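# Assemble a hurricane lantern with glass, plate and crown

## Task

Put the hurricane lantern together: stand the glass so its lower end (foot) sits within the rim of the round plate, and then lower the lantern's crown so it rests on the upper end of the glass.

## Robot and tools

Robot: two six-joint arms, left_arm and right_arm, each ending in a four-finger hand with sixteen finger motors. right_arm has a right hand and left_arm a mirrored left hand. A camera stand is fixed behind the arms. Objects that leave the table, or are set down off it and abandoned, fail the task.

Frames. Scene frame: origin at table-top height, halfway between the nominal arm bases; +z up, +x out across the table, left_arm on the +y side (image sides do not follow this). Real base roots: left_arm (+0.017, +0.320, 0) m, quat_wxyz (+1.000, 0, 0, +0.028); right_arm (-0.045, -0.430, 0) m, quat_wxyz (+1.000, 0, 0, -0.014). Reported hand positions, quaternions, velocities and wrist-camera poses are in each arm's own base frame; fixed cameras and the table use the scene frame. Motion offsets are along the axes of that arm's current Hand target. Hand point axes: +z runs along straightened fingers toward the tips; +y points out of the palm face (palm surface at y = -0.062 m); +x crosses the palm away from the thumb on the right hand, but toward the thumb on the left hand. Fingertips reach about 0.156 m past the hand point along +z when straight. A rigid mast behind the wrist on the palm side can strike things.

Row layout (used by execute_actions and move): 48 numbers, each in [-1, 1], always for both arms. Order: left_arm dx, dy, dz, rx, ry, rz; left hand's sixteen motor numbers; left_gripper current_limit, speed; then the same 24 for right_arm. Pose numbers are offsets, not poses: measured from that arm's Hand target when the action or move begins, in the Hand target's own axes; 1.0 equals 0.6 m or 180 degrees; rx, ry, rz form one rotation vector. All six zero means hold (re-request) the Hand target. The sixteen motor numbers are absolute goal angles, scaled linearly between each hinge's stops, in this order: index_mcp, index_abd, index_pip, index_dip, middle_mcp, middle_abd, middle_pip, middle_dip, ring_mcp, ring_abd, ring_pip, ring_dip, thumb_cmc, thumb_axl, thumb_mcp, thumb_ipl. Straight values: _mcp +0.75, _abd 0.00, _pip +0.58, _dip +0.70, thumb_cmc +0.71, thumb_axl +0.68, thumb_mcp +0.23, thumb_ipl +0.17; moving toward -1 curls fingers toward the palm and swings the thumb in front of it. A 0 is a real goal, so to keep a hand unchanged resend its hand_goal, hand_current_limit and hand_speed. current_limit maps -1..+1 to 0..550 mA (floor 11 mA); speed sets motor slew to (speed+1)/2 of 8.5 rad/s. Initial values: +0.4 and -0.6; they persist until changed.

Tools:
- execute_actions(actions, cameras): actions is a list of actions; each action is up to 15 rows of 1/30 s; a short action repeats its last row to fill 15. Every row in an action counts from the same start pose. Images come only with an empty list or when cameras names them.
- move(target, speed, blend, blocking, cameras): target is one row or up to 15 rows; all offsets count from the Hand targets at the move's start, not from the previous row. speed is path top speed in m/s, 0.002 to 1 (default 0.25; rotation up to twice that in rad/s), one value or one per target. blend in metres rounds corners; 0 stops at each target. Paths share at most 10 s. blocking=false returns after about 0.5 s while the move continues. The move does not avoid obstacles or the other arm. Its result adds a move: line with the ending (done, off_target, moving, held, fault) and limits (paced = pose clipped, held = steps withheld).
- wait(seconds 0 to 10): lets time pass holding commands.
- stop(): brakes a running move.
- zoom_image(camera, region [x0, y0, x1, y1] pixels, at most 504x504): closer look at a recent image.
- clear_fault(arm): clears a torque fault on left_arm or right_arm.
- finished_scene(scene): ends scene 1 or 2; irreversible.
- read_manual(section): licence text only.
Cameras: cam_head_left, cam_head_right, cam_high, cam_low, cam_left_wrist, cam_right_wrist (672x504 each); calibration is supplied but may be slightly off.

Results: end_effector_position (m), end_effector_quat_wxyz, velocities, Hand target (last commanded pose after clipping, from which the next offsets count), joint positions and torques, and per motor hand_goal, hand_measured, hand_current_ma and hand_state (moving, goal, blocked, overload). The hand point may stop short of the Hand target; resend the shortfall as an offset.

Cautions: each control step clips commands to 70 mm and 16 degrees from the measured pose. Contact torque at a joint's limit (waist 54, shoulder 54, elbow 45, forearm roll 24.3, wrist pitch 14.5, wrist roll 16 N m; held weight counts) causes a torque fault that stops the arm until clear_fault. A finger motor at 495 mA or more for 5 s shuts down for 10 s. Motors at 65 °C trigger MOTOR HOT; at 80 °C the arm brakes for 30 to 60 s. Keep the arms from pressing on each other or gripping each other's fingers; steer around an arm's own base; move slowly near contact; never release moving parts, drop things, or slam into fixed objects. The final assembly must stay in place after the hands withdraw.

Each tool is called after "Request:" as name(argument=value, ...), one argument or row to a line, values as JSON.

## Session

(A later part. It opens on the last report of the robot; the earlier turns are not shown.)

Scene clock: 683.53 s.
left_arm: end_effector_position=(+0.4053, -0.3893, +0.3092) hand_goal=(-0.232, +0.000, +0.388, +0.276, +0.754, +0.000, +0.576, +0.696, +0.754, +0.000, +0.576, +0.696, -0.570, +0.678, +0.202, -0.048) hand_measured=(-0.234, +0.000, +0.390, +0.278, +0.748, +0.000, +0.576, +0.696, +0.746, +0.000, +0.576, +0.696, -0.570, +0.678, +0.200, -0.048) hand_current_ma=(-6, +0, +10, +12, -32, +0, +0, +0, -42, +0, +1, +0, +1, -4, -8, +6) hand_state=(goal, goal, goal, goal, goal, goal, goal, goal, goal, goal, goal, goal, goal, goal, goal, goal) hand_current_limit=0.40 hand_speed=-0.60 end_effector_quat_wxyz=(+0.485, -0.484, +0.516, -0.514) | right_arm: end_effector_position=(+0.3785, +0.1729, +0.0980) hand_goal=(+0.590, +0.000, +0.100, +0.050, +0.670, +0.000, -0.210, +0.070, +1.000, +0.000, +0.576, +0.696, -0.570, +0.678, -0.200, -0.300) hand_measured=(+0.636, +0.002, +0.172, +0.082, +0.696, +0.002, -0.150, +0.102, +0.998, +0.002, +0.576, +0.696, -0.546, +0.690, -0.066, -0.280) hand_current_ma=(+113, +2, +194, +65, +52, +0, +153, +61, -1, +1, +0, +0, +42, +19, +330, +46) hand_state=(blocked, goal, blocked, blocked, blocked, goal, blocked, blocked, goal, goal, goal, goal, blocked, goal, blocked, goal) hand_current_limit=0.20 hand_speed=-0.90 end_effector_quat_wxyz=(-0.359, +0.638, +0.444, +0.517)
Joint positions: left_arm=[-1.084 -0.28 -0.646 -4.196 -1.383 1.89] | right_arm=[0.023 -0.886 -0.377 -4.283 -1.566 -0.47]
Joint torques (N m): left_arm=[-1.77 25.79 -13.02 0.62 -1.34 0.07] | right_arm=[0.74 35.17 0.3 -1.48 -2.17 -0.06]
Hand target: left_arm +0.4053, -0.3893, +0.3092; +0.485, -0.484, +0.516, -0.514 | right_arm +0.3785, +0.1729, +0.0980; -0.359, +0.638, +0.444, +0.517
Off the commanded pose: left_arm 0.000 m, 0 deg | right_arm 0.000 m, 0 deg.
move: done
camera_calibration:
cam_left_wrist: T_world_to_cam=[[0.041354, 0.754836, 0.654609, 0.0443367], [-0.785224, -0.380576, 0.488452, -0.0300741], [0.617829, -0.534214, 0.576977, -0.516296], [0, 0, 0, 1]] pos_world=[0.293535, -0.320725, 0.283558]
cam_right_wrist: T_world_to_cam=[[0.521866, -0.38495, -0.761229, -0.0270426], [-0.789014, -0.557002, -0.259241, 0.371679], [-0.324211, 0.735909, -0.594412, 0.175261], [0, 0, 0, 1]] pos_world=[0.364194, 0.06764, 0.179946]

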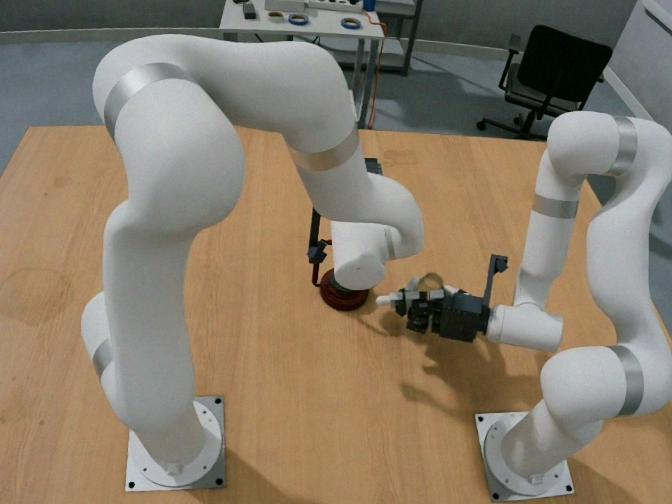

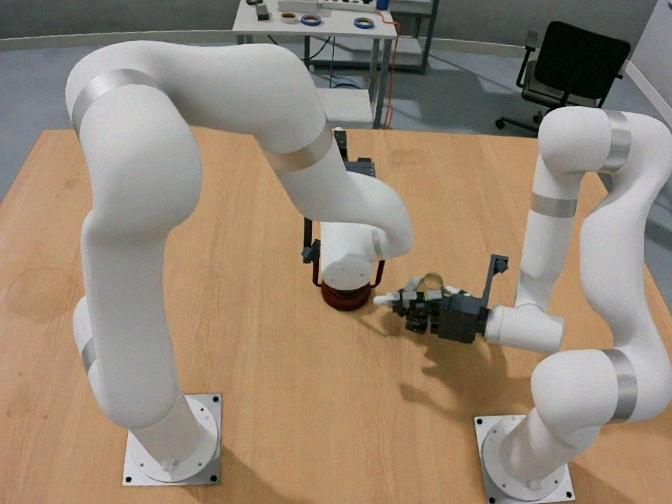

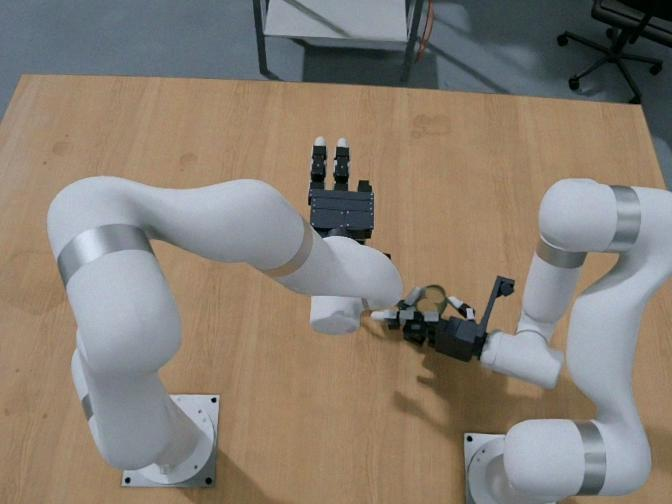

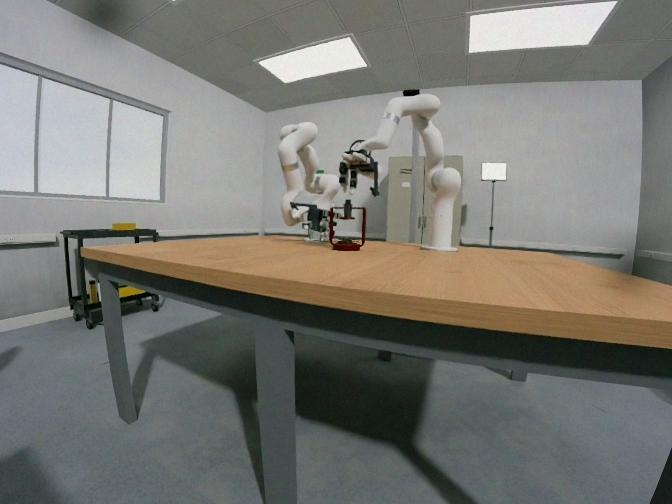

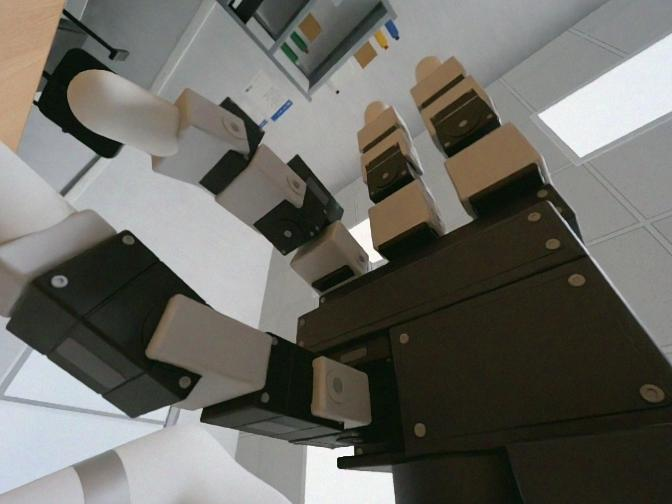

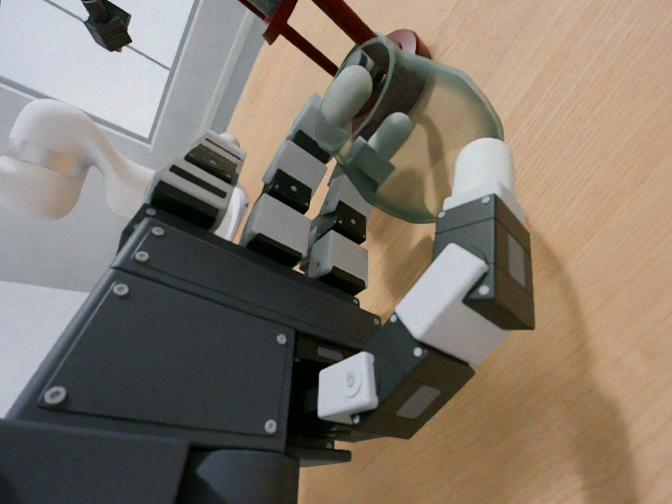

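Request:
move(
  target=[0,0.0367,0.02,0,0,0,-0.233,0,0.387,0.275,0.754,0,0.576,0.696,0.754,0,0.576,0.696,-0.571,0.678,0.18,-0.049,0.4,-0.6, 0,0,0,0,0,0,0.589,0,0.1,0.05,0.67,0,-0.21,0.07,1.0,0,0.576,0.696,-0.571,0.678,-0.2,-0.3,0.2,-0.9],
  speed=0.1,
  cameras=["all"],
)

Request:
zoom_image(
  camera="cam_low",
  region=[325, 155, 385, 225],
)

Request:
zoom_image(
  camera="cam_left_wrist",
  region=[0, 0, 300, 225],
)

Scene clock: 762.87 s.
left_arm: end_effector_position=(+0.4173, -0.3900, +0.2872) hand_goal=(-0.232, +0.000, +0.388, +0.276, +0.754, +0.000, +0.576, +0.696, +0.754, +0.000, +0.576, +0.696, -0.570, +0.678, +0.180, -0.048) hand_measured=(-0.234, +0.000, +0.390, +0.278, +0.748, +0.000, +0.576, +0.696, +0.746, +0.000, +0.576, +0.696, -0.570, +0.678, +0.182, -0.048) hand_current_ma=(-6, +0, +10, +12, -32, +0, +0, +0, -42, +0, +0, +0, +1, -4, +17, +6) hand_state=(goal, goal, goal, goal, goal, goal, goal, goal, goal, goal, goal, goal, goal, goal, goal, goal) hand_current_limit=0.40 hand_speed=-0.60 end_effector_quat_wxyz=(+0.485, -0.484, +0.516, -0.514) | right_arm: end_effector_position=(+0.3785, +0.1729, +0.0980) hand_goal=(+0.590, +0.000, +0.100, +0.050, +0.670, +0.000, -0.210, +0.070, +1.000, +0.000, +0.576, +0.696, -0.570, +0.678, -0.200, -0.300) hand_measured=(+0.636, +0.002, +0.172, +0.082, +0.696, +0.002, -0.150, +0.102, +0.998, +0.002, +0.576, +0.696, -0.546, +0.690, -0.066, -0.280) hand_current_ma=(+113, +2, +194, +65, +52, +0, +153, +61, -1, +1, +0, +0, +42, +19, +330, +46) hand_state=(blocked, goal, blocked, blocked, blocked, goal, blocked, blocked, goal, goal, goal, goal, blocked, goal, blocked, goal) hand_current_limit=0.20 hand_speed=-0.90 end_effector_quat_wxyz=(-0.359, +0.638, +0.444, +0.517)
Joint positions: left_arm=[-1.059 -0.345 -0.66 -4.163 -1.402 1.842] | right_arm=[0.023 -0.886 -0.377 -4.283 -1.566 -0.47]
Joint torques (N m): left_arm=[1.38 27.47 -12.13 1.47 -1.32 -0.14] | right_arm=[1.18 36.06 0.06 -1.12 -2.2 0.06]
Hand target: left_arm +0.4173, -0.3900, +0.2872; +0.485, -0.484, +0.516, -0.514 | right_arm +0.3785, +0.1729, +0.0980; -0.359, +0.638, +0.444, +0.517
Off the commanded pose: left_arm 0.000 m, 0 deg | right_arm 0.000 m, 0 deg.
move: done
camera_calibration:
cam_left_wrist: T_world_to_cam=[[0.041354, 0.754836, 0.654609, 0.0588398], [-0.785224, -0.380576, 0.488452, -0.0102015], [0.617829, -0.534214, 0.576977, -0.511271], [0, 0, 0, 1]] pos_world=[0.305435, -0.321425, 0.261458]
cam_right_wrist: T_world_to_cam=[[0.521866, -0.38495, -0.761229, -0.0270426], [-0.789014, -0.557002, -0.259241, 0.371679], [-0.324211, 0.735909, -0.594412, 0.175261], [0, 0, 0, 1]] pos_world=[0.364194, 0.06764, 0.179946]

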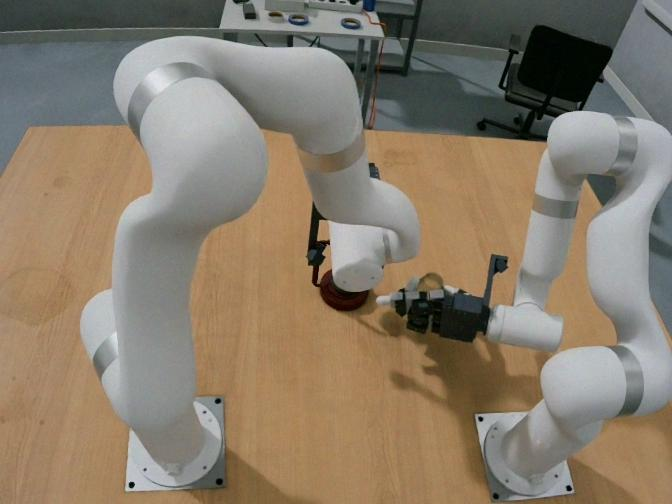

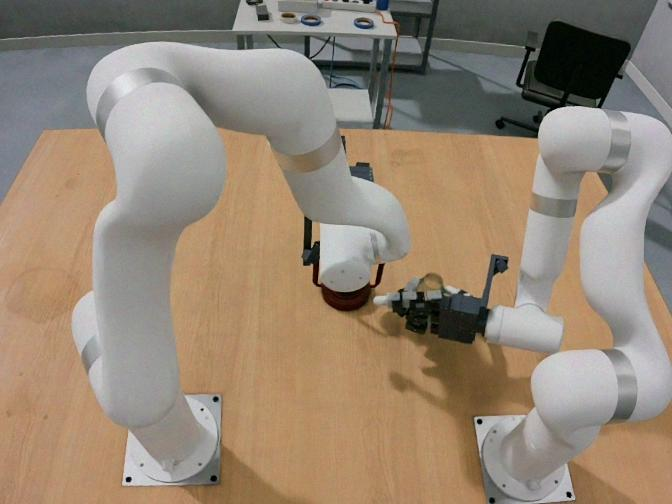

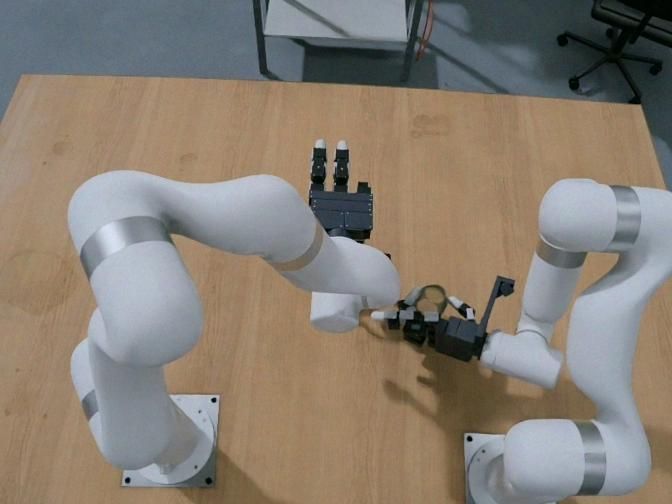

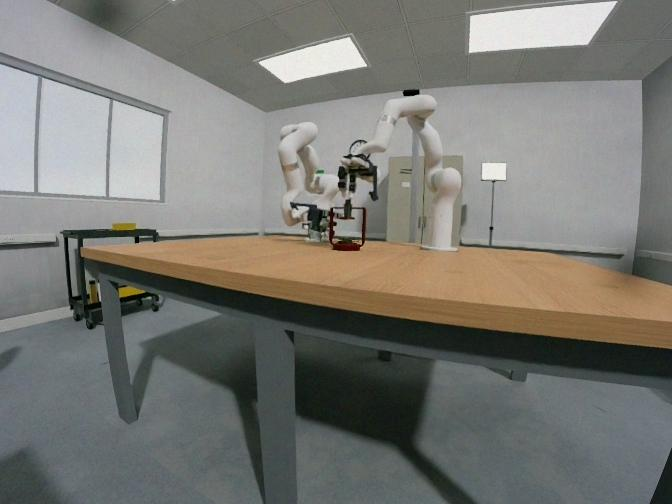

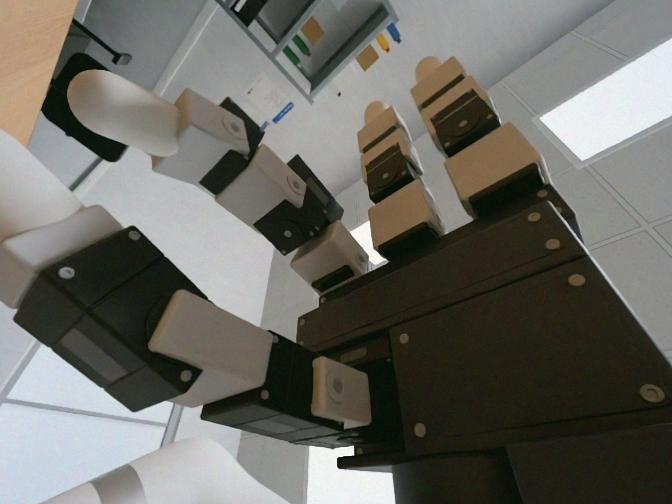

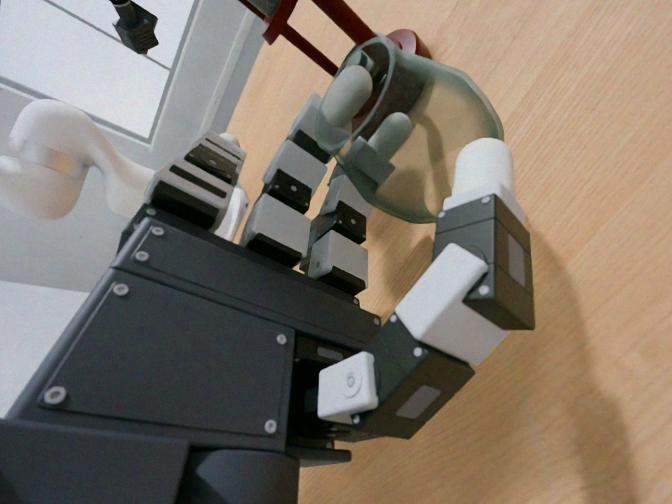

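Scaled by 7.200.

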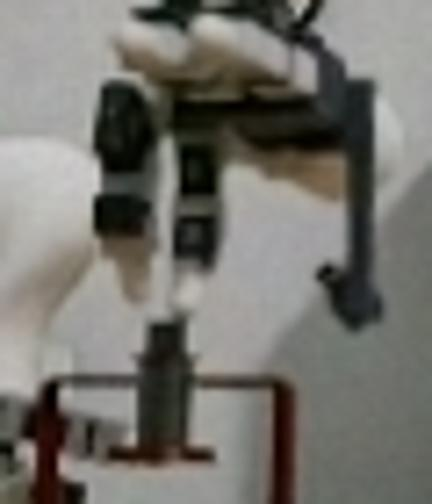

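Scaled by 1.680.

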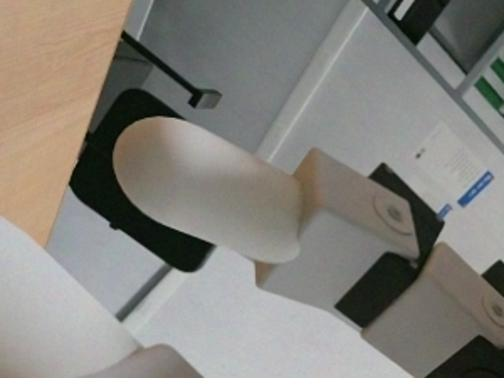

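Request:
move(
  target=[-0.005,0.0417,0,0,0,0,-0.233,0,0.387,0.275,0.754,0,0.576,0.696,0.754,0,0.576,0.696,-0.571,0.678,0.18,-0.049,0.4,-0.6, 0,0,0,0,0,0,0.589,0,0.1,0.05,0.67,0,-0.21,0.07,1.0,0,0.576,0.696,-0.571,0.678,-0.2,-0.3,0.2,-0.9],
  speed=0.05,
  cameras=["cam_low","cam_left_wrist","cam_right_wrist"],
)

Request:
zoom_image(
  camera="cam_low",
  region=[325, 155, 385, 225],
)

Request:
zoom_image(
  camera="cam_left_wrist",
  region=[0, 0, 300, 225],
)

Scene clock: 778.97 s.
left_arm: end_effector_position=(+0.4175, -0.3869, +0.2623) hand_goal=(-0.232, +0.000, +0.388, +0.276, +0.754, +0.000, +0.576, +0.696, +0.754, +0.000, +0.576, +0.696, -0.570, +0.678, +0.180, -0.048) hand_measured=(-0.234, +0.000, +0.390, +0.278, +0.748, +0.000, +0.576, +0.696, +0.746, +0.000, +0.576, +0.696, -0.570, +0.678, +0.190, -0.060) hand_current_ma=(-6, +0, +10, +12, -33, +0, +0, +0, -43, +0, +0, +0, +4, -4, +58, -83) hand_state=(goal, goal, goal, goal, goal, goal, goal, goal, goal, goal, goal, goal, goal, goal, goal, goal) hand_current_limit=0.40 hand_speed=-0.60 end_effector_quat_wxyz=(+0.485, -0.484, +0.516, -0.514) | right_arm: end_effector_position=(+0.3785, +0.1729, +0.0980) hand_goal=(+0.590, +0.000, +0.100, +0.050, +0.670, +0.000, -0.210, +0.070, +1.000, +0.000, +0.576, +0.696, -0.570, +0.678, -0.200, -0.300) hand_measured=(+0.636, +0.002, +0.172, +0.082, +0.696, +0.002, -0.150, +0.102, +0.998, +0.002, +0.576, +0.696, -0.546, +0.690, -0.066, -0.280) hand_current_ma=(+113, +2, +194, +65, +52, +0, +153, +61, -1, +1, +0, +0, +42, +19, +330, +46) hand_state=(blocked, goal, blocked, blocked, blocked, goal, blocked, blocked, goal, goal, goal, goal, blocked, goal, blocked, goal) hand_current_limit=0.20 hand_speed=-0.90 end_effector_quat_wxyz=(-0.359, +0.638, +0.444, +0.517)
Joint positions: left_arm=[-1.055 -0.402 -0.654 -4.151 -1.434 1.786] | right_arm=[0.023 -0.886 -0.377 -4.283 -1.566 -0.47]
Joint torques (N m): left_arm=[3.75 18.34 -6.3 0.84 0.25 0.27] | right_arm=[1.71 35.39 -0.28 -0.9 -2.15 -0.06]
Hand target: left_arm +0.4175, -0.3869, +0.2622; +0.485, -0.484, +0.516, -0.514 | right_arm +0.3785, +0.1729, +0.0980; -0.359, +0.638, +0.444, +0.517
Off the commanded pose: left_arm 0.000 m, 0 deg | right_arm 0.000 m, 0 deg.
move: done
camera_calibration:
cam_left_wrist: T_world_to_cam=[[0.0411224, 0.754891, 0.654559, 0.0728907], [-0.785315, -0.380606, 0.488283, 0.00335581], [0.617729, -0.534114, 0.577176, -0.495357], [0, 0, 0, 1]] pos_world=[0.305635, -0.318325, 0.236559]
cam_right_wrist: T_world_to_cam=[[0.521866, -0.38495, -0.761229, -0.0270426], [-0.789014, -0.557002, -0.259241, 0.371679], [-0.324211, 0.735909, -0.594412, 0.175261], [0, 0, 0, 1]] pos_world=[0.364194, 0.06764, 0.179946]
Images, in order (width x height): cam_low 672x504, cam_left_wrist 672x504, cam_right_wrist 672x504.

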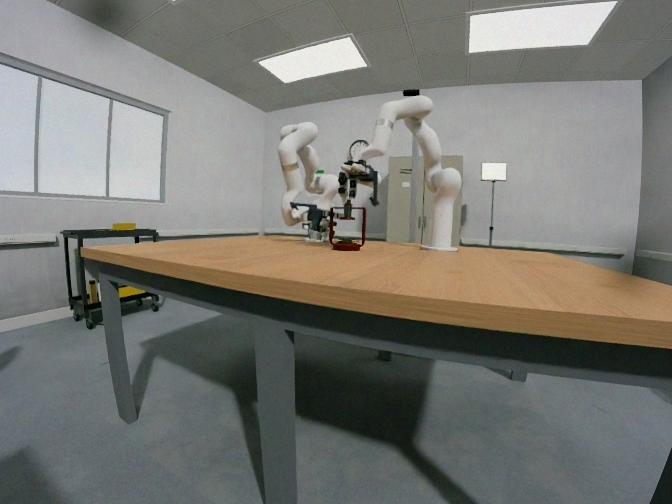

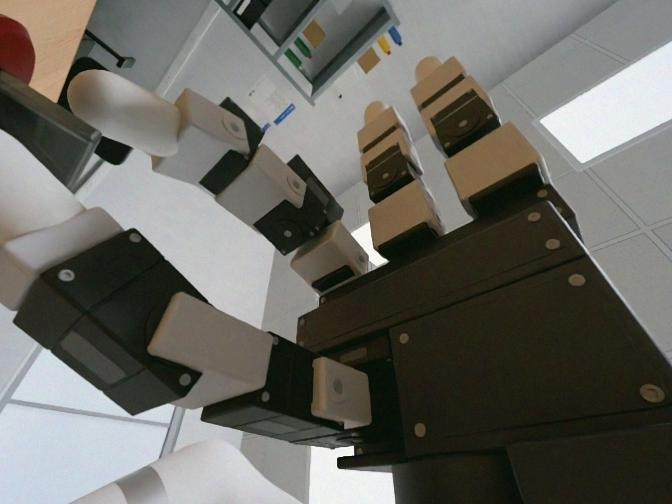

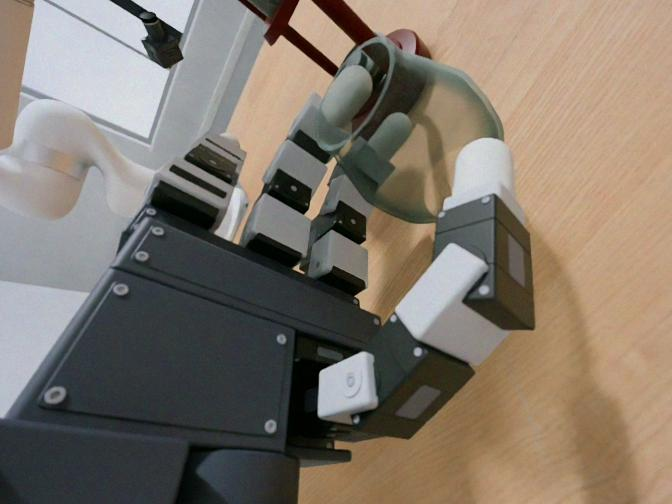

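Scaled by 7.200.

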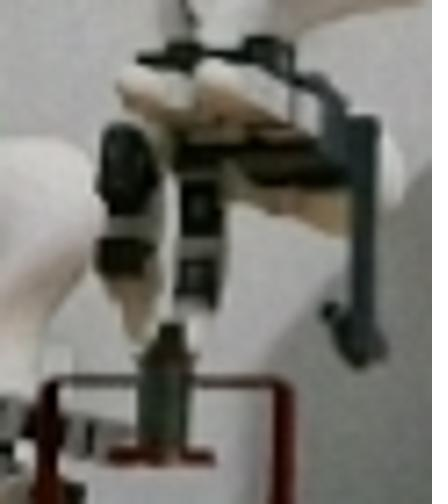

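Scaled by 1.680.

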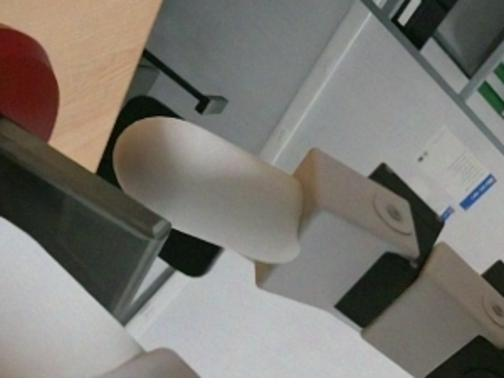

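Request:
move(
  target=[0,-0.0083,0,0,0,0,-0.233,0,0.387,0.275,0.754,0,0.576,0.696,0.754,0,0.576,0.696,-0.571,0.678,0.18,-0.049,0.4,-0.6, 0,0,0,0,0,0,0.589,0,0.1,0.05,0.67,0,-0.21,0.07,1.0,0,0.576,0.696,-0.571,0.678,-0.2,-0.3,0.2,-0.9],
  speed=0.05,
  cameras=["cam_low","cam_left_wrist"],
)

Request:
zoom_image(
  camera="cam_low",
  region=[325, 155, 385, 225],
)

Request:
zoom_image(
  camera="cam_left_wrist",
  region=[0, 0, 300, 225],
)

Scene clock: 794.00 s.
left_arm: end_effector_position=(+0.4175, -0.3869, +0.2671) hand_goal=(-0.232, +0.000, +0.388, +0.276, +0.754, +0.000, +0.576, +0.696, +0.754, +0.000, +0.576, +0.696, -0.570, +0.678, +0.180, -0.048) hand_measured=(-0.234, +0.000, +0.390, +0.278, +0.748, +0.000, +0.576, +0.696, +0.746, +0.000, +0.576, +0.696, -0.568, +0.678, +0.184, -0.050) hand_current_ma=(-6, +0, +10, +12, -33, +0, +0, +0, -43, +0, +0, +0, +7, -4, +18, -9) hand_state=(goal, goal, goal, goal, goal, goal, goal, goal, goal, goal, goal, goal, goal, goal, goal, goal) hand_current_limit=0.40 hand_speed=-0.60 end_effector_quat_wxyz=(+0.485, -0.484, +0.516, -0.514) | right_arm: end_effector_position=(+0.3785, +0.1729, +0.0980) hand_goal=(+0.590, +0.000, +0.100, +0.050, +0.670, +0.000, -0.210, +0.070, +1.000, +0.000, +0.576, +0.696, -0.570, +0.678, -0.200, -0.300) hand_measured=(+0.636, +0.002, +0.172, +0.082, +0.696, +0.002, -0.150, +0.102, +0.998, +0.002, +0.576, +0.696, -0.546, +0.690, -0.066, -0.280) hand_current_ma=(+113, +2, +194, +65, +52, +0, +153, +61, -1, +1, +0, +0, +42, +19, +330, +46) hand_state=(blocked, goal, blocked, blocked, blocked, goal, blocked, blocked, goal, goal, goal, goal, blocked, goal, blocked, goal) hand_current_limit=0.20 hand_speed=-0.90 end_effector_quat_wxyz=(-0.359, +0.638, +0.444, +0.517)
Joint positions: left_arm=[-1.055 -0.39 -0.653 -4.152 -1.428 1.796] | right_arm=[0.023 -0.886 -0.377 -4.283 -1.566 -0.47]
Joint torques (N m): left_arm=[-0.17 30.4 -10.38 0.24 -0.86 0.01] | right_arm=[0.45 32.78 0.03 -1.36 -2.16 0.11]
Hand target: left_arm +0.4175, -0.3869, +0.2672; +0.485, -0.484, +0.516, -0.514 | right_arm +0.3785, +0.1729, +0.0980; -0.359, +0.638, +0.444, +0.517
Off the commanded pose: left_arm 0.000 m, 0 deg | right_arm 0.000 m, 0 deg.
move: done
camera_calibration:
cam_left_wrist: T_world_to_cam=[[0.0413385, 0.754773, 0.654682, 0.0696165], [-0.785196, -0.380657, 0.488433, 0.000923758], [0.617865, -0.534245, 0.57691, -0.498146], [0, 0, 0, 1]] pos_world=[0.305635, -0.318325, 0.241357]
Images, in order (width x height): cam_low 672x504, cam_left_wrist 672x504.

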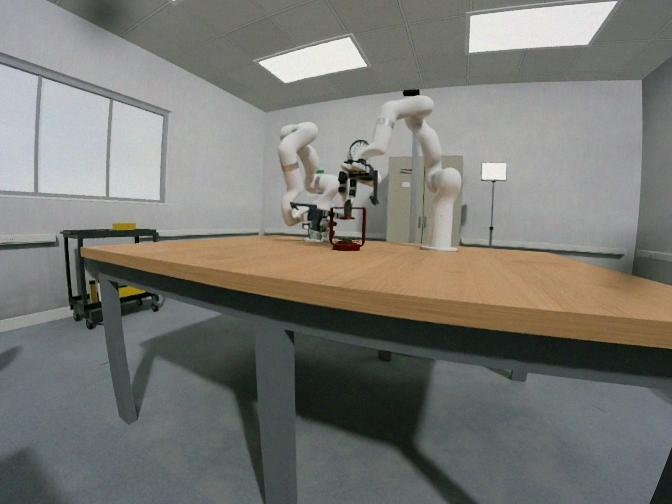

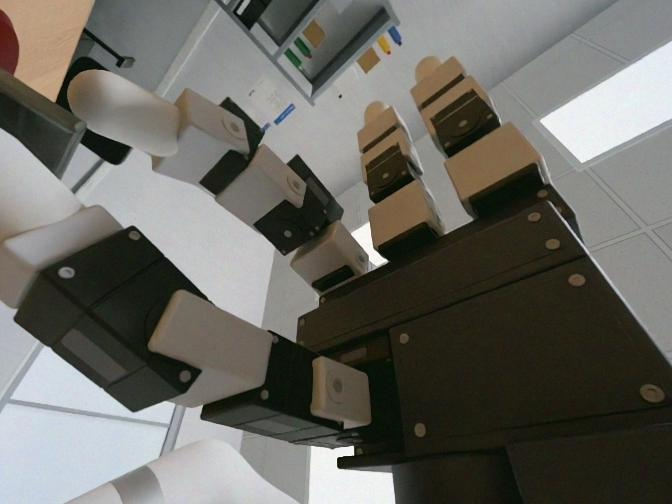

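Scaled by 7.200.

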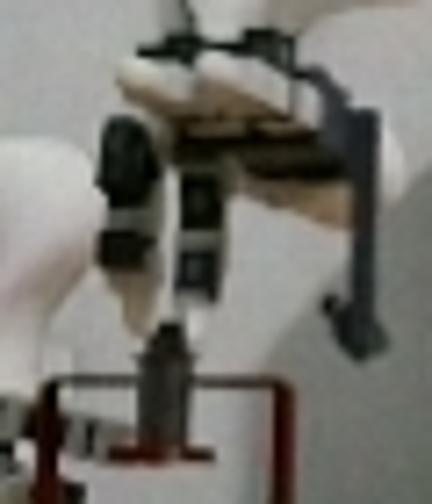

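Scaled by 1.680.

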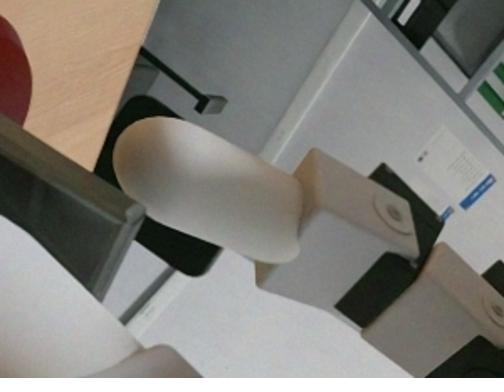

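Request:
move(
  target=[0,0,0,0,0,0,-0.33,0,0.375,0.275,0.754,0,0.576,0.696,0.754,0,0.576,0.696,-0.571,0.678,0.1,-0.072,0.2,-0.9, 0,0,0,0,0,0,0.589,0,0.1,0.05,0.67,0,-0.21,0.07,1.0,0,0.576,0.696,-0.571,0.678,-0.2,-0.3,0.2,-0.9],
  speed=0.05,
  cameras=["cam_low","cam_left_wrist"],
)

Request:
zoom_image(
  camera="cam_left_wrist",
  region=[0, 0, 300, 225],
)

Scene clock: 822.97 s.
left_arm: end_effector_position=(+0.4175, -0.3869, +0.2672) hand_goal=(-0.330, +0.000, +0.376, +0.276, +0.754, +0.000, +0.576, +0.696, +0.754, +0.000, +0.576, +0.696, -0.570, +0.678, +0.100, -0.072) hand_measured=(-0.330, +0.000, +0.378, +0.278, +0.748, +0.000, +0.576, +0.696, +0.746, +0.000, +0.576, +0.696, -0.568, +0.678, +0.138, -0.064) hand_current_ma=(+1, +0, +11, +12, -33, +0, +0, +0, -43, +0, +0, +0, +7, -4, +238, +45) hand_state=(goal, goal, goal, goal, goal, goal, goal, goal, goal, goal, goal, goal, goal, goal, blocked, goal) hand_current_limit=0.20 hand_speed=-0.90 end_effector_quat_wxyz=(+0.485, -0.484, +0.516, -0.514) | right_arm: end_effector_position=(+0.3785, +0.1729, +0.0980) hand_goal=(+0.590, +0.000, +0.100, +0.050, +0.670, +0.000, -0.210, +0.070, +1.000, +0.000, +0.576, +0.696, -0.570, +0.678, -0.200, -0.300) hand_measured=(+0.636, +0.002, +0.172, +0.082, +0.696, +0.002, -0.150, +0.102, +0.998, +0.002, +0.576, +0.696, -0.546, +0.690, -0.066, -0.280) hand_current_ma=(+113, +2, +194, +65, +52, +0, +153, +61, -1, +1, +0, +0, +42, +19, +330, +46) hand_state=(blocked, goal, blocked, blocked, blocked, goal, blocked, blocked, goal, goal, goal, goal, blocked, goal, blocked, goal) hand_current_limit=0.20 hand_speed=-0.90 end_effector_quat_wxyz=(-0.359, +0.638, +0.444, +0.517)
Joint positions: left_arm=[-1.055 -0.39 -0.653 -4.152 -1.428 1.796] | right_arm=[0.023 -0.886 -0.377 -4.283 -1.566 -0.47]
Joint torques (N m): left_arm=[-0.7 30.09 -11.59 0.12 -1.25 -0.02] | right_arm=[1.57 34.14 -0.21 -1.37 -2.1 0.01]
Hand target: left_arm +0.4175, -0.3869, +0.2672; +0.485, -0.484, +0.516, -0.514 | right_arm +0.3785, +0.1729, +0.0980; -0.359, +0.638, +0.444, +0.517
Off the commanded pose: left_arm 0.000 m, 0 deg | right_arm 0.000 m, 0 deg.
move: done
camera_calibration:
cam_left_wrist: T_world_to_cam=[[0.0413565, 0.754837, 0.654607, 0.0695838], [-0.785224, -0.380574, 0.488454, 0.000904556], [0.617829, -0.534214, 0.576977, -0.498199], [0, 0, 0, 1]] pos_world=[0.305635, -0.318325, 0.241458]
Images, in order (width x height): cam_low 672x504, cam_left_wrist 672x504.

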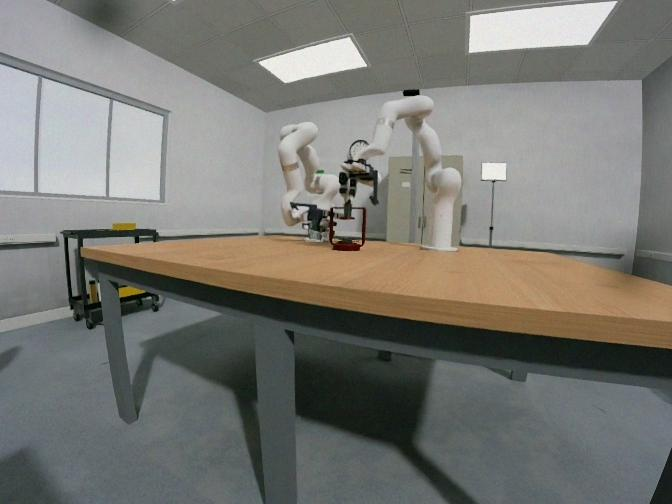

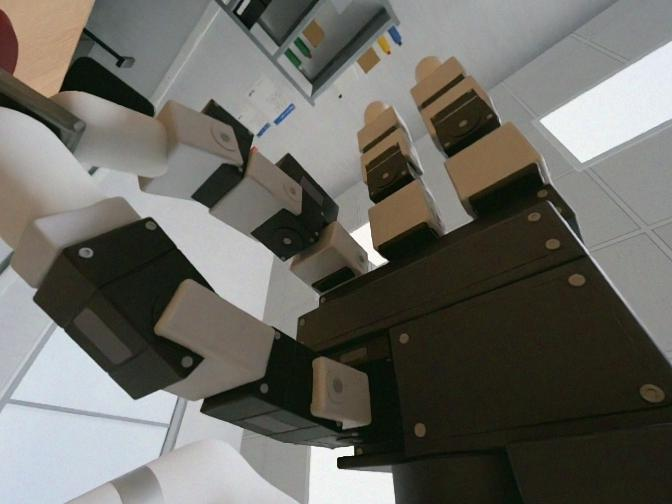

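Scaled by 1.680.

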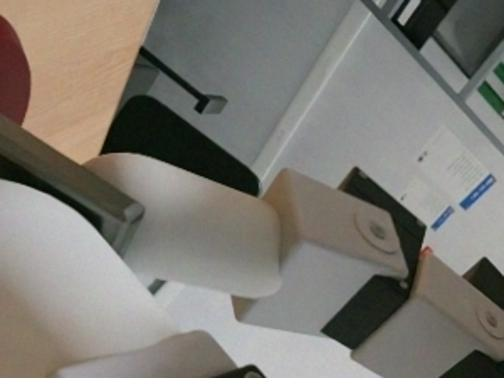

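Request:
move(
  target=[0,0,0,0,0,0,-0.42,0,0.345,0.245,0.754,0,0.576,0.696,0.754,0,0.576,0.696,-0.571,0.678,0.06,-0.08,0.2,-0.9, 0,0,0,0,0,0,0.589,0,0.1,0.05,0.67,0,-0.21,0.07,1.0,0,0.576,0.696,-0.571,0.678,-0.2,-0.3,0.2,-0.9],
  speed=0.05,
  cameras=["cam_low","cam_left_wrist"],
)

Request:
zoom_image(
  camera="cam_left_wrist",
  region=[0, 0, 300, 225],
)

Request:
zoom_image(
  camera="cam_low",
  region=[325, 155, 385, 225],
)

Scene clock: 833.83 s.
left_arm: end_effector_position=(+0.4175, -0.3869, +0.2672) hand_goal=(-0.420, +0.000, +0.346, +0.246, +0.754, +0.000, +0.576, +0.696, +0.754, +0.000, +0.576, +0.696, -0.570, +0.678, +0.060, -0.080) hand_measured=(-0.344, +0.000, +0.364, +0.262, +0.748, +0.000, +0.576, +0.696, +0.746, +0.000, +0.576, +0.696, -0.568, +0.678, +0.136, -0.064) hand_current_ma=(+330, +0, +88, +73, -33, +0, +0, +0, -43, +0, +0, +0, +7, -4, +330, +96) hand_state=(blocked, goal, goal, goal, goal, goal, goal, goal, goal, goal, goal, goal, goal, goal, blocked, goal) hand_current_limit=0.20 hand_speed=-0.90 end_effector_quat_wxyz=(+0.485, -0.484, +0.516, -0.514) | right_arm: end_effector_position=(+0.3785, +0.1729, +0.0980) hand_goal=(+0.590, +0.000, +0.100, +0.050, +0.670, +0.000, -0.210, +0.070, +1.000, +0.000, +0.576, +0.696, -0.570, +0.678, -0.200, -0.300) hand_measured=(+0.636, +0.002, +0.172, +0.082, +0.696, +0.002, -0.150, +0.102, +0.998, +0.002, +0.576, +0.696, -0.546, +0.690, -0.066, -0.280) hand_current_ma=(+113, +2, +194, +65, +52, +0, +153, +61, -1, +1, +0, +0, +42, +19, +330, +46) hand_state=(blocked, goal, blocked, blocked, blocked, goal, blocked, blocked, goal, goal, goal, goal, blocked, goal, blocked, goal) hand_current_limit=0.20 hand_speed=-0.90 end_effector_quat_wxyz=(-0.359, +0.638, +0.444, +0.517)
Joint positions: left_arm=[-1.055 -0.39 -0.653 -4.152 -1.428 1.796] | right_arm=[0.023 -0.886 -0.377 -4.283 -1.566 -0.47]
Joint torques (N m): left_arm=[-0.21 30.11 -11.5 0.46 -1.24 0] | right_arm=[0.52 34.94 0.21 -1.29 -2.27 0.06]
Hand target: left_arm +0.4175, -0.3869, +0.2672; +0.485, -0.484, +0.516, -0.514 | right_arm +0.3785, +0.1729, +0.0980; -0.359, +0.638, +0.444, +0.517
Off the commanded pose: left_arm 0.000 m, 0 deg | right_arm 0.000 m, 0 deg.
move: done
camera_calibration:
cam_left_wrist: T_world_to_cam=[[0.041354, 0.754836, 0.654609, 0.0695837], [-0.785224, -0.380576, 0.488452, 0.000904327], [0.617829, -0.534214, 0.576977, -0.498199], [0, 0, 0, 1]] pos_world=[0.305635, -0.318325, 0.241458]
Images, in order (width x height): cam_low 672x504, cam_left_wrist 672x504.

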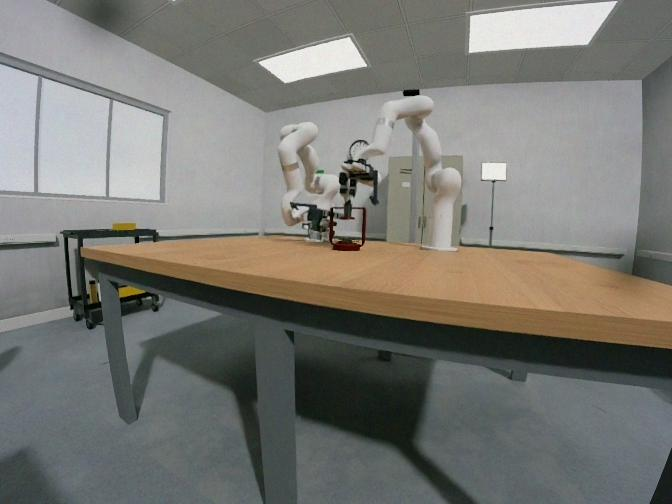

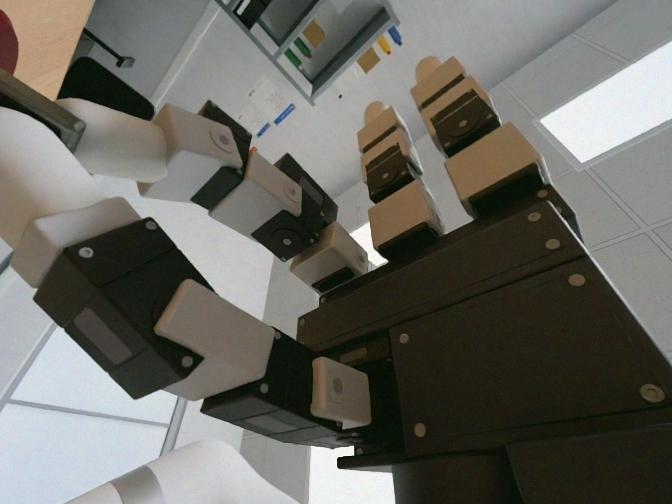

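Scaled by 1.680.

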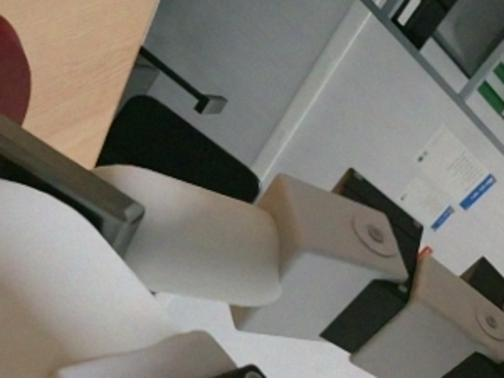

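Scaled by 7.200.

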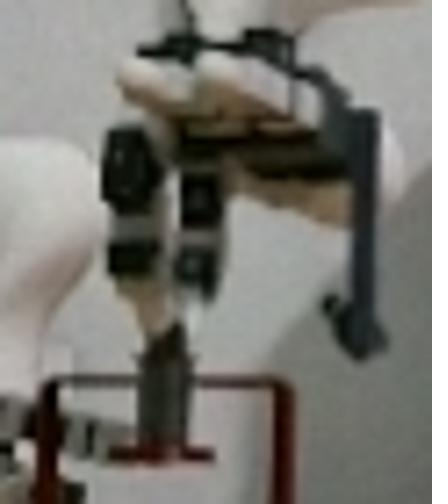

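Request:
move(
  target=[0,-0.05,0,0,0,0,-0.42,0,0.345,0.245,0.754,0,0.576,0.696,0.754,0,0.576,0.696,-0.571,0.678,0.06,-0.08,0.2,-0.9, 0,0,0,0,0,0,0.589,0,0.1,0.05,0.67,0,-0.21,0.07,1.0,0,0.576,0.696,-0.571,0.678,-0.2,-0.3,0.2,-0.9],
  speed=0.04,
  cameras=["cam_low","cam_left_wrist","cam_right_wrist"],
)

Request:
zoom_image(
  camera="cam_low",
  region=[285, 155, 385, 255],
)

Scene clock: 843.83 s.
left_arm: end_effector_position=(+0.4175, -0.3870, +0.2971) hand_goal=(-0.420, +0.000, +0.346, +0.246, +0.754, +0.000, +0.576, +0.696, +0.754, +0.000, +0.576, +0.696, -0.570, +0.678, +0.060, -0.080) hand_measured=(-0.386, +0.000, +0.362, +0.256, +0.748, +0.000, +0.576, +0.696, +0.746, +0.000, +0.576, +0.696, -0.568, +0.678, +0.126, -0.064) hand_current_ma=(+170, +0, +71, +42, -33, +0, +0, +0, -43, +0, +0, +0, +7, -3, +330, +96) hand_state=(blocked, goal, goal, goal, goal, goal, goal, goal, goal, goal, goal, goal, goal, goal, blocked, goal) hand_current_limit=0.20 hand_speed=-0.90 end_effector_quat_wxyz=(+0.485, -0.484, +0.516, -0.514) | right_arm: end_effector_position=(+0.3785, +0.1729, +0.0980) hand_goal=(+0.590, +0.000, +0.100, +0.050, +0.670, +0.000, -0.210, +0.070, +1.000, +0.000, +0.576, +0.696, -0.570, +0.678, -0.200, -0.300) hand_measured=(+0.636, +0.002, +0.172, +0.082, +0.696, +0.002, -0.150, +0.102, +0.998, +0.002, +0.576, +0.696, -0.546, +0.690, -0.066, -0.280) hand_current_ma=(+113, +2, +194, +65, +52, +0, +153, +61, -1, +1, +0, +0, +42, +19, +330, +46) hand_state=(blocked, goal, blocked, blocked, blocked, goal, blocked, blocked, goal, goal, goal, goal, blocked, goal, blocked, goal) hand_current_limit=0.20 hand_speed=-0.90 end_effector_quat_wxyz=(-0.359, +0.638, +0.444, +0.517)
Joint positions: left_arm=[-1.055 -0.316 -0.654 -4.163 -1.389 1.861] | right_arm=[0.023 -0.886 -0.377 -4.283 -1.566 -0.47]
Joint torques (N m): left_arm=[0.25 27.9 -12.48 0.42 -0.9 0.12] | right_arm=[1.44 32.82 0.02 -1.37 -2.12 0.12]
Hand target: left_arm +0.4175, -0.3870, +0.2972; +0.485, -0.484, +0.516, -0.514 | right_arm +0.3785, +0.1729, +0.0980; -0.359, +0.638, +0.444, +0.517
Off the commanded pose: left_arm 0.000 m, 0 deg | right_arm 0.000 m, 0 deg.
move: done
camera_calibration:
cam_left_wrist: T_world_to_cam=[[0.0413385, 0.754773, 0.654682, 0.0499861], [-0.785196, -0.380657, 0.488433, -0.0138162], [0.617865, -0.534245, 0.57691, -0.515565], [0, 0, 0, 1]] pos_world=[0.305635, -0.318425, 0.271457]
cam_right_wrist: T_world_to_cam=[[0.521866, -0.38495, -0.761229, -0.0270426], [-0.789014, -0.557002, -0.259241, 0.371679], [-0.324211, 0.735909, -0.594412, 0.175261], [0, 0, 0, 1]] pos_world=[0.364194, 0.06764, 0.179946]
Images, in order (width x height): cam_low 672x504, cam_left_wrist 672x504, cam_right_wrist 672x504.

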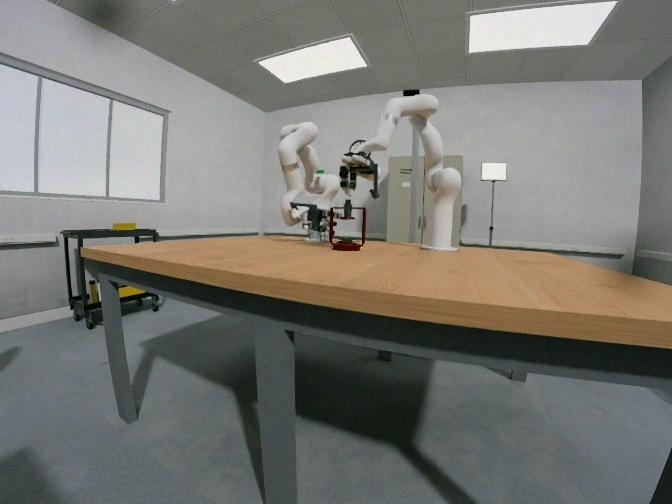

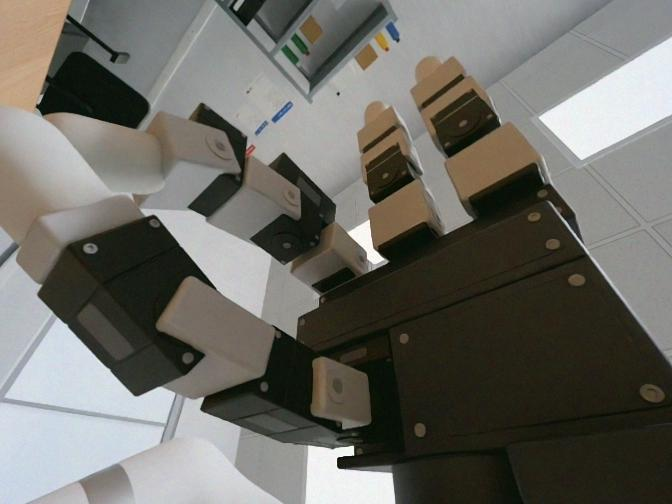

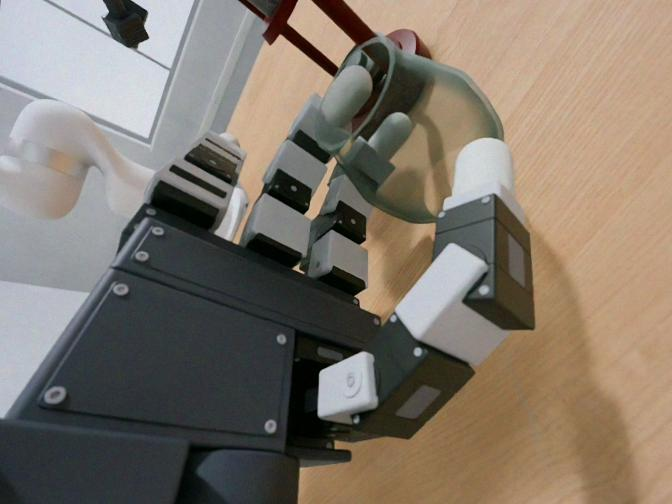

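Scaled by 5.040.

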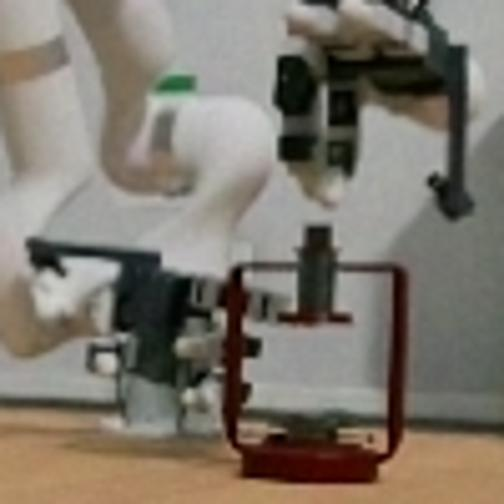

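Request:
move(
  target=[0,0.0545,0,0,0,0,-0.29,0,0.375,0.275,0.754,0,0.576,0.696,0.754,0,0.576,0.696,-0.571,0.678,0.18,-0.06,0.4,-0.6, 0,0,0,0,0,0,0.589,0,0.1,0.05,0.67,0,-0.21,0.07,1.0,0,0.576,0.696,-0.571,0.678,-0.2,-0.3,0.2,-0.9],
  speed=0.05,
  cameras=["cam_low","cam_left_wrist"],
)

Request:
zoom_image(
  camera="cam_left_wrist",
  region=[0, 0, 300, 225],
)

Request:
zoom_image(
  camera="cam_low",
  region=[325, 175, 375, 225],
)

Scene clock: 871.87 s.
left_arm: end_effector_position=(+0.4175, -0.3869, +0.2645) hand_goal=(-0.290, +0.000, +0.376, +0.276, +0.754, +0.000, +0.576, +0.696, +0.754, +0.000, +0.576, +0.696, -0.570, +0.678, +0.180, -0.060) hand_measured=(-0.298, +0.000, +0.374, +0.274, +0.748, +0.000, +0.576, +0.696, +0.746, +0.000, +0.576, +0.696, -0.568, +0.678, +0.180, -0.060) hand_current_ma=(-37, +0, -7, -9, -33, +0, +0, +0, -43, +0, +0, +0, +6, -3, -6, +6) hand_state=(goal, goal, goal, goal, goal, goal, goal, goal, goal, goal, goal, goal, goal, goal, goal, goal) hand_current_limit=0.40 hand_speed=-0.60 end_effector_quat_wxyz=(+0.485, -0.484, +0.516, -0.514) | right_arm: end_effector_position=(+0.3785, +0.1729, +0.0980) hand_goal=(+0.590, +0.000, +0.100, +0.050, +0.670, +0.000, -0.210, +0.070, +1.000, +0.000, +0.576, +0.696, -0.570, +0.678, -0.200, -0.300) hand_measured=(+0.636, +0.002, +0.172, +0.082, +0.696, +0.002, -0.150, +0.102, +0.998, +0.002, +0.576, +0.696, -0.546, +0.690, -0.066, -0.280) hand_current_ma=(+113, +2, +194, +65, +52, +0, +153, +61, -1, +1, +0, +0, +42, +19, +330, +46) hand_state=(blocked, goal, blocked, blocked, blocked, goal, blocked, blocked, goal, goal, goal, goal, blocked, goal, blocked, goal) hand_current_limit=0.20 hand_speed=-0.90 end_effector_quat_wxyz=(-0.359, +0.638, +0.444, +0.517)
Joint positions: left_arm=[-1.055 -0.397 -0.653 -4.152 -1.431 1.791] | right_arm=[0.023 -0.886 -0.377 -4.283 -1.566 -0.47]
Joint torques (N m): left_arm=[1.08 28.04 -11.4 1.3 -1.27 0.01] | right_arm=[1.66 34.06 0.77 -1.15 -2.3 0.08]
Hand target: left_arm +0.4175, -0.3869, +0.2645; +0.485, -0.484, +0.516, -0.514 | right_arm +0.3785, +0.1729, +0.0980; -0.359, +0.638, +0.444, +0.517
Off the commanded pose: left_arm 0.000 m, 0 deg | right_arm 0.000 m, 0 deg.
move: done
camera_calibration:
cam_left_wrist: T_world_to_cam=[[0.041354, 0.754836, 0.654609, 0.0713512], [-0.785224, -0.380576, 0.488452, 0.00222315], [0.617829, -0.534214, 0.576977, -0.496641], [0, 0, 0, 1]] pos_world=[0.305635, -0.318325, 0.238758]
Images, in order (width x height): cam_low 672x504, cam_left_wrist 672x504.

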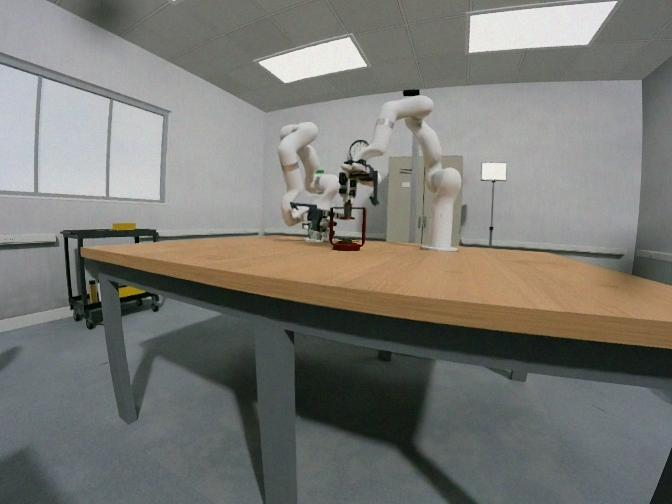

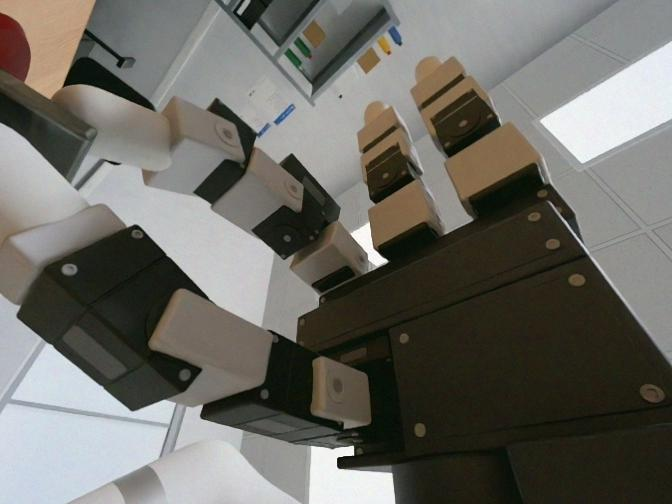

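Scaled by 1.680.

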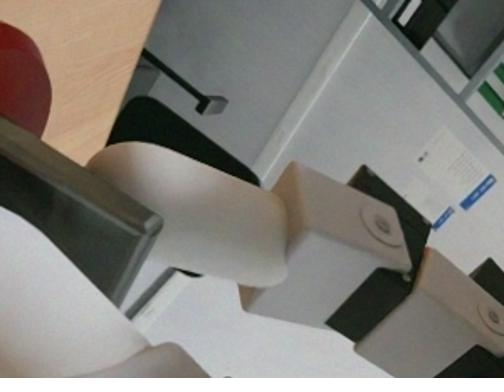

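Scaled by 10.080.

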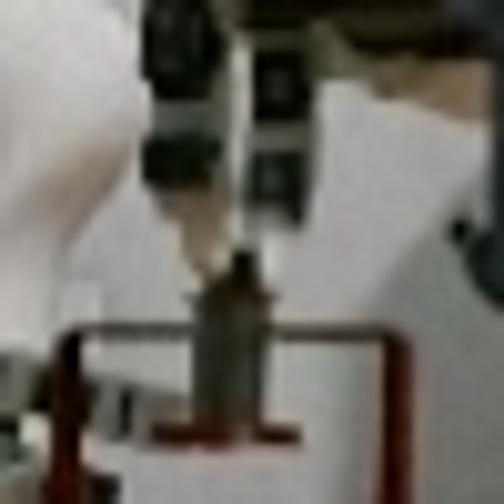

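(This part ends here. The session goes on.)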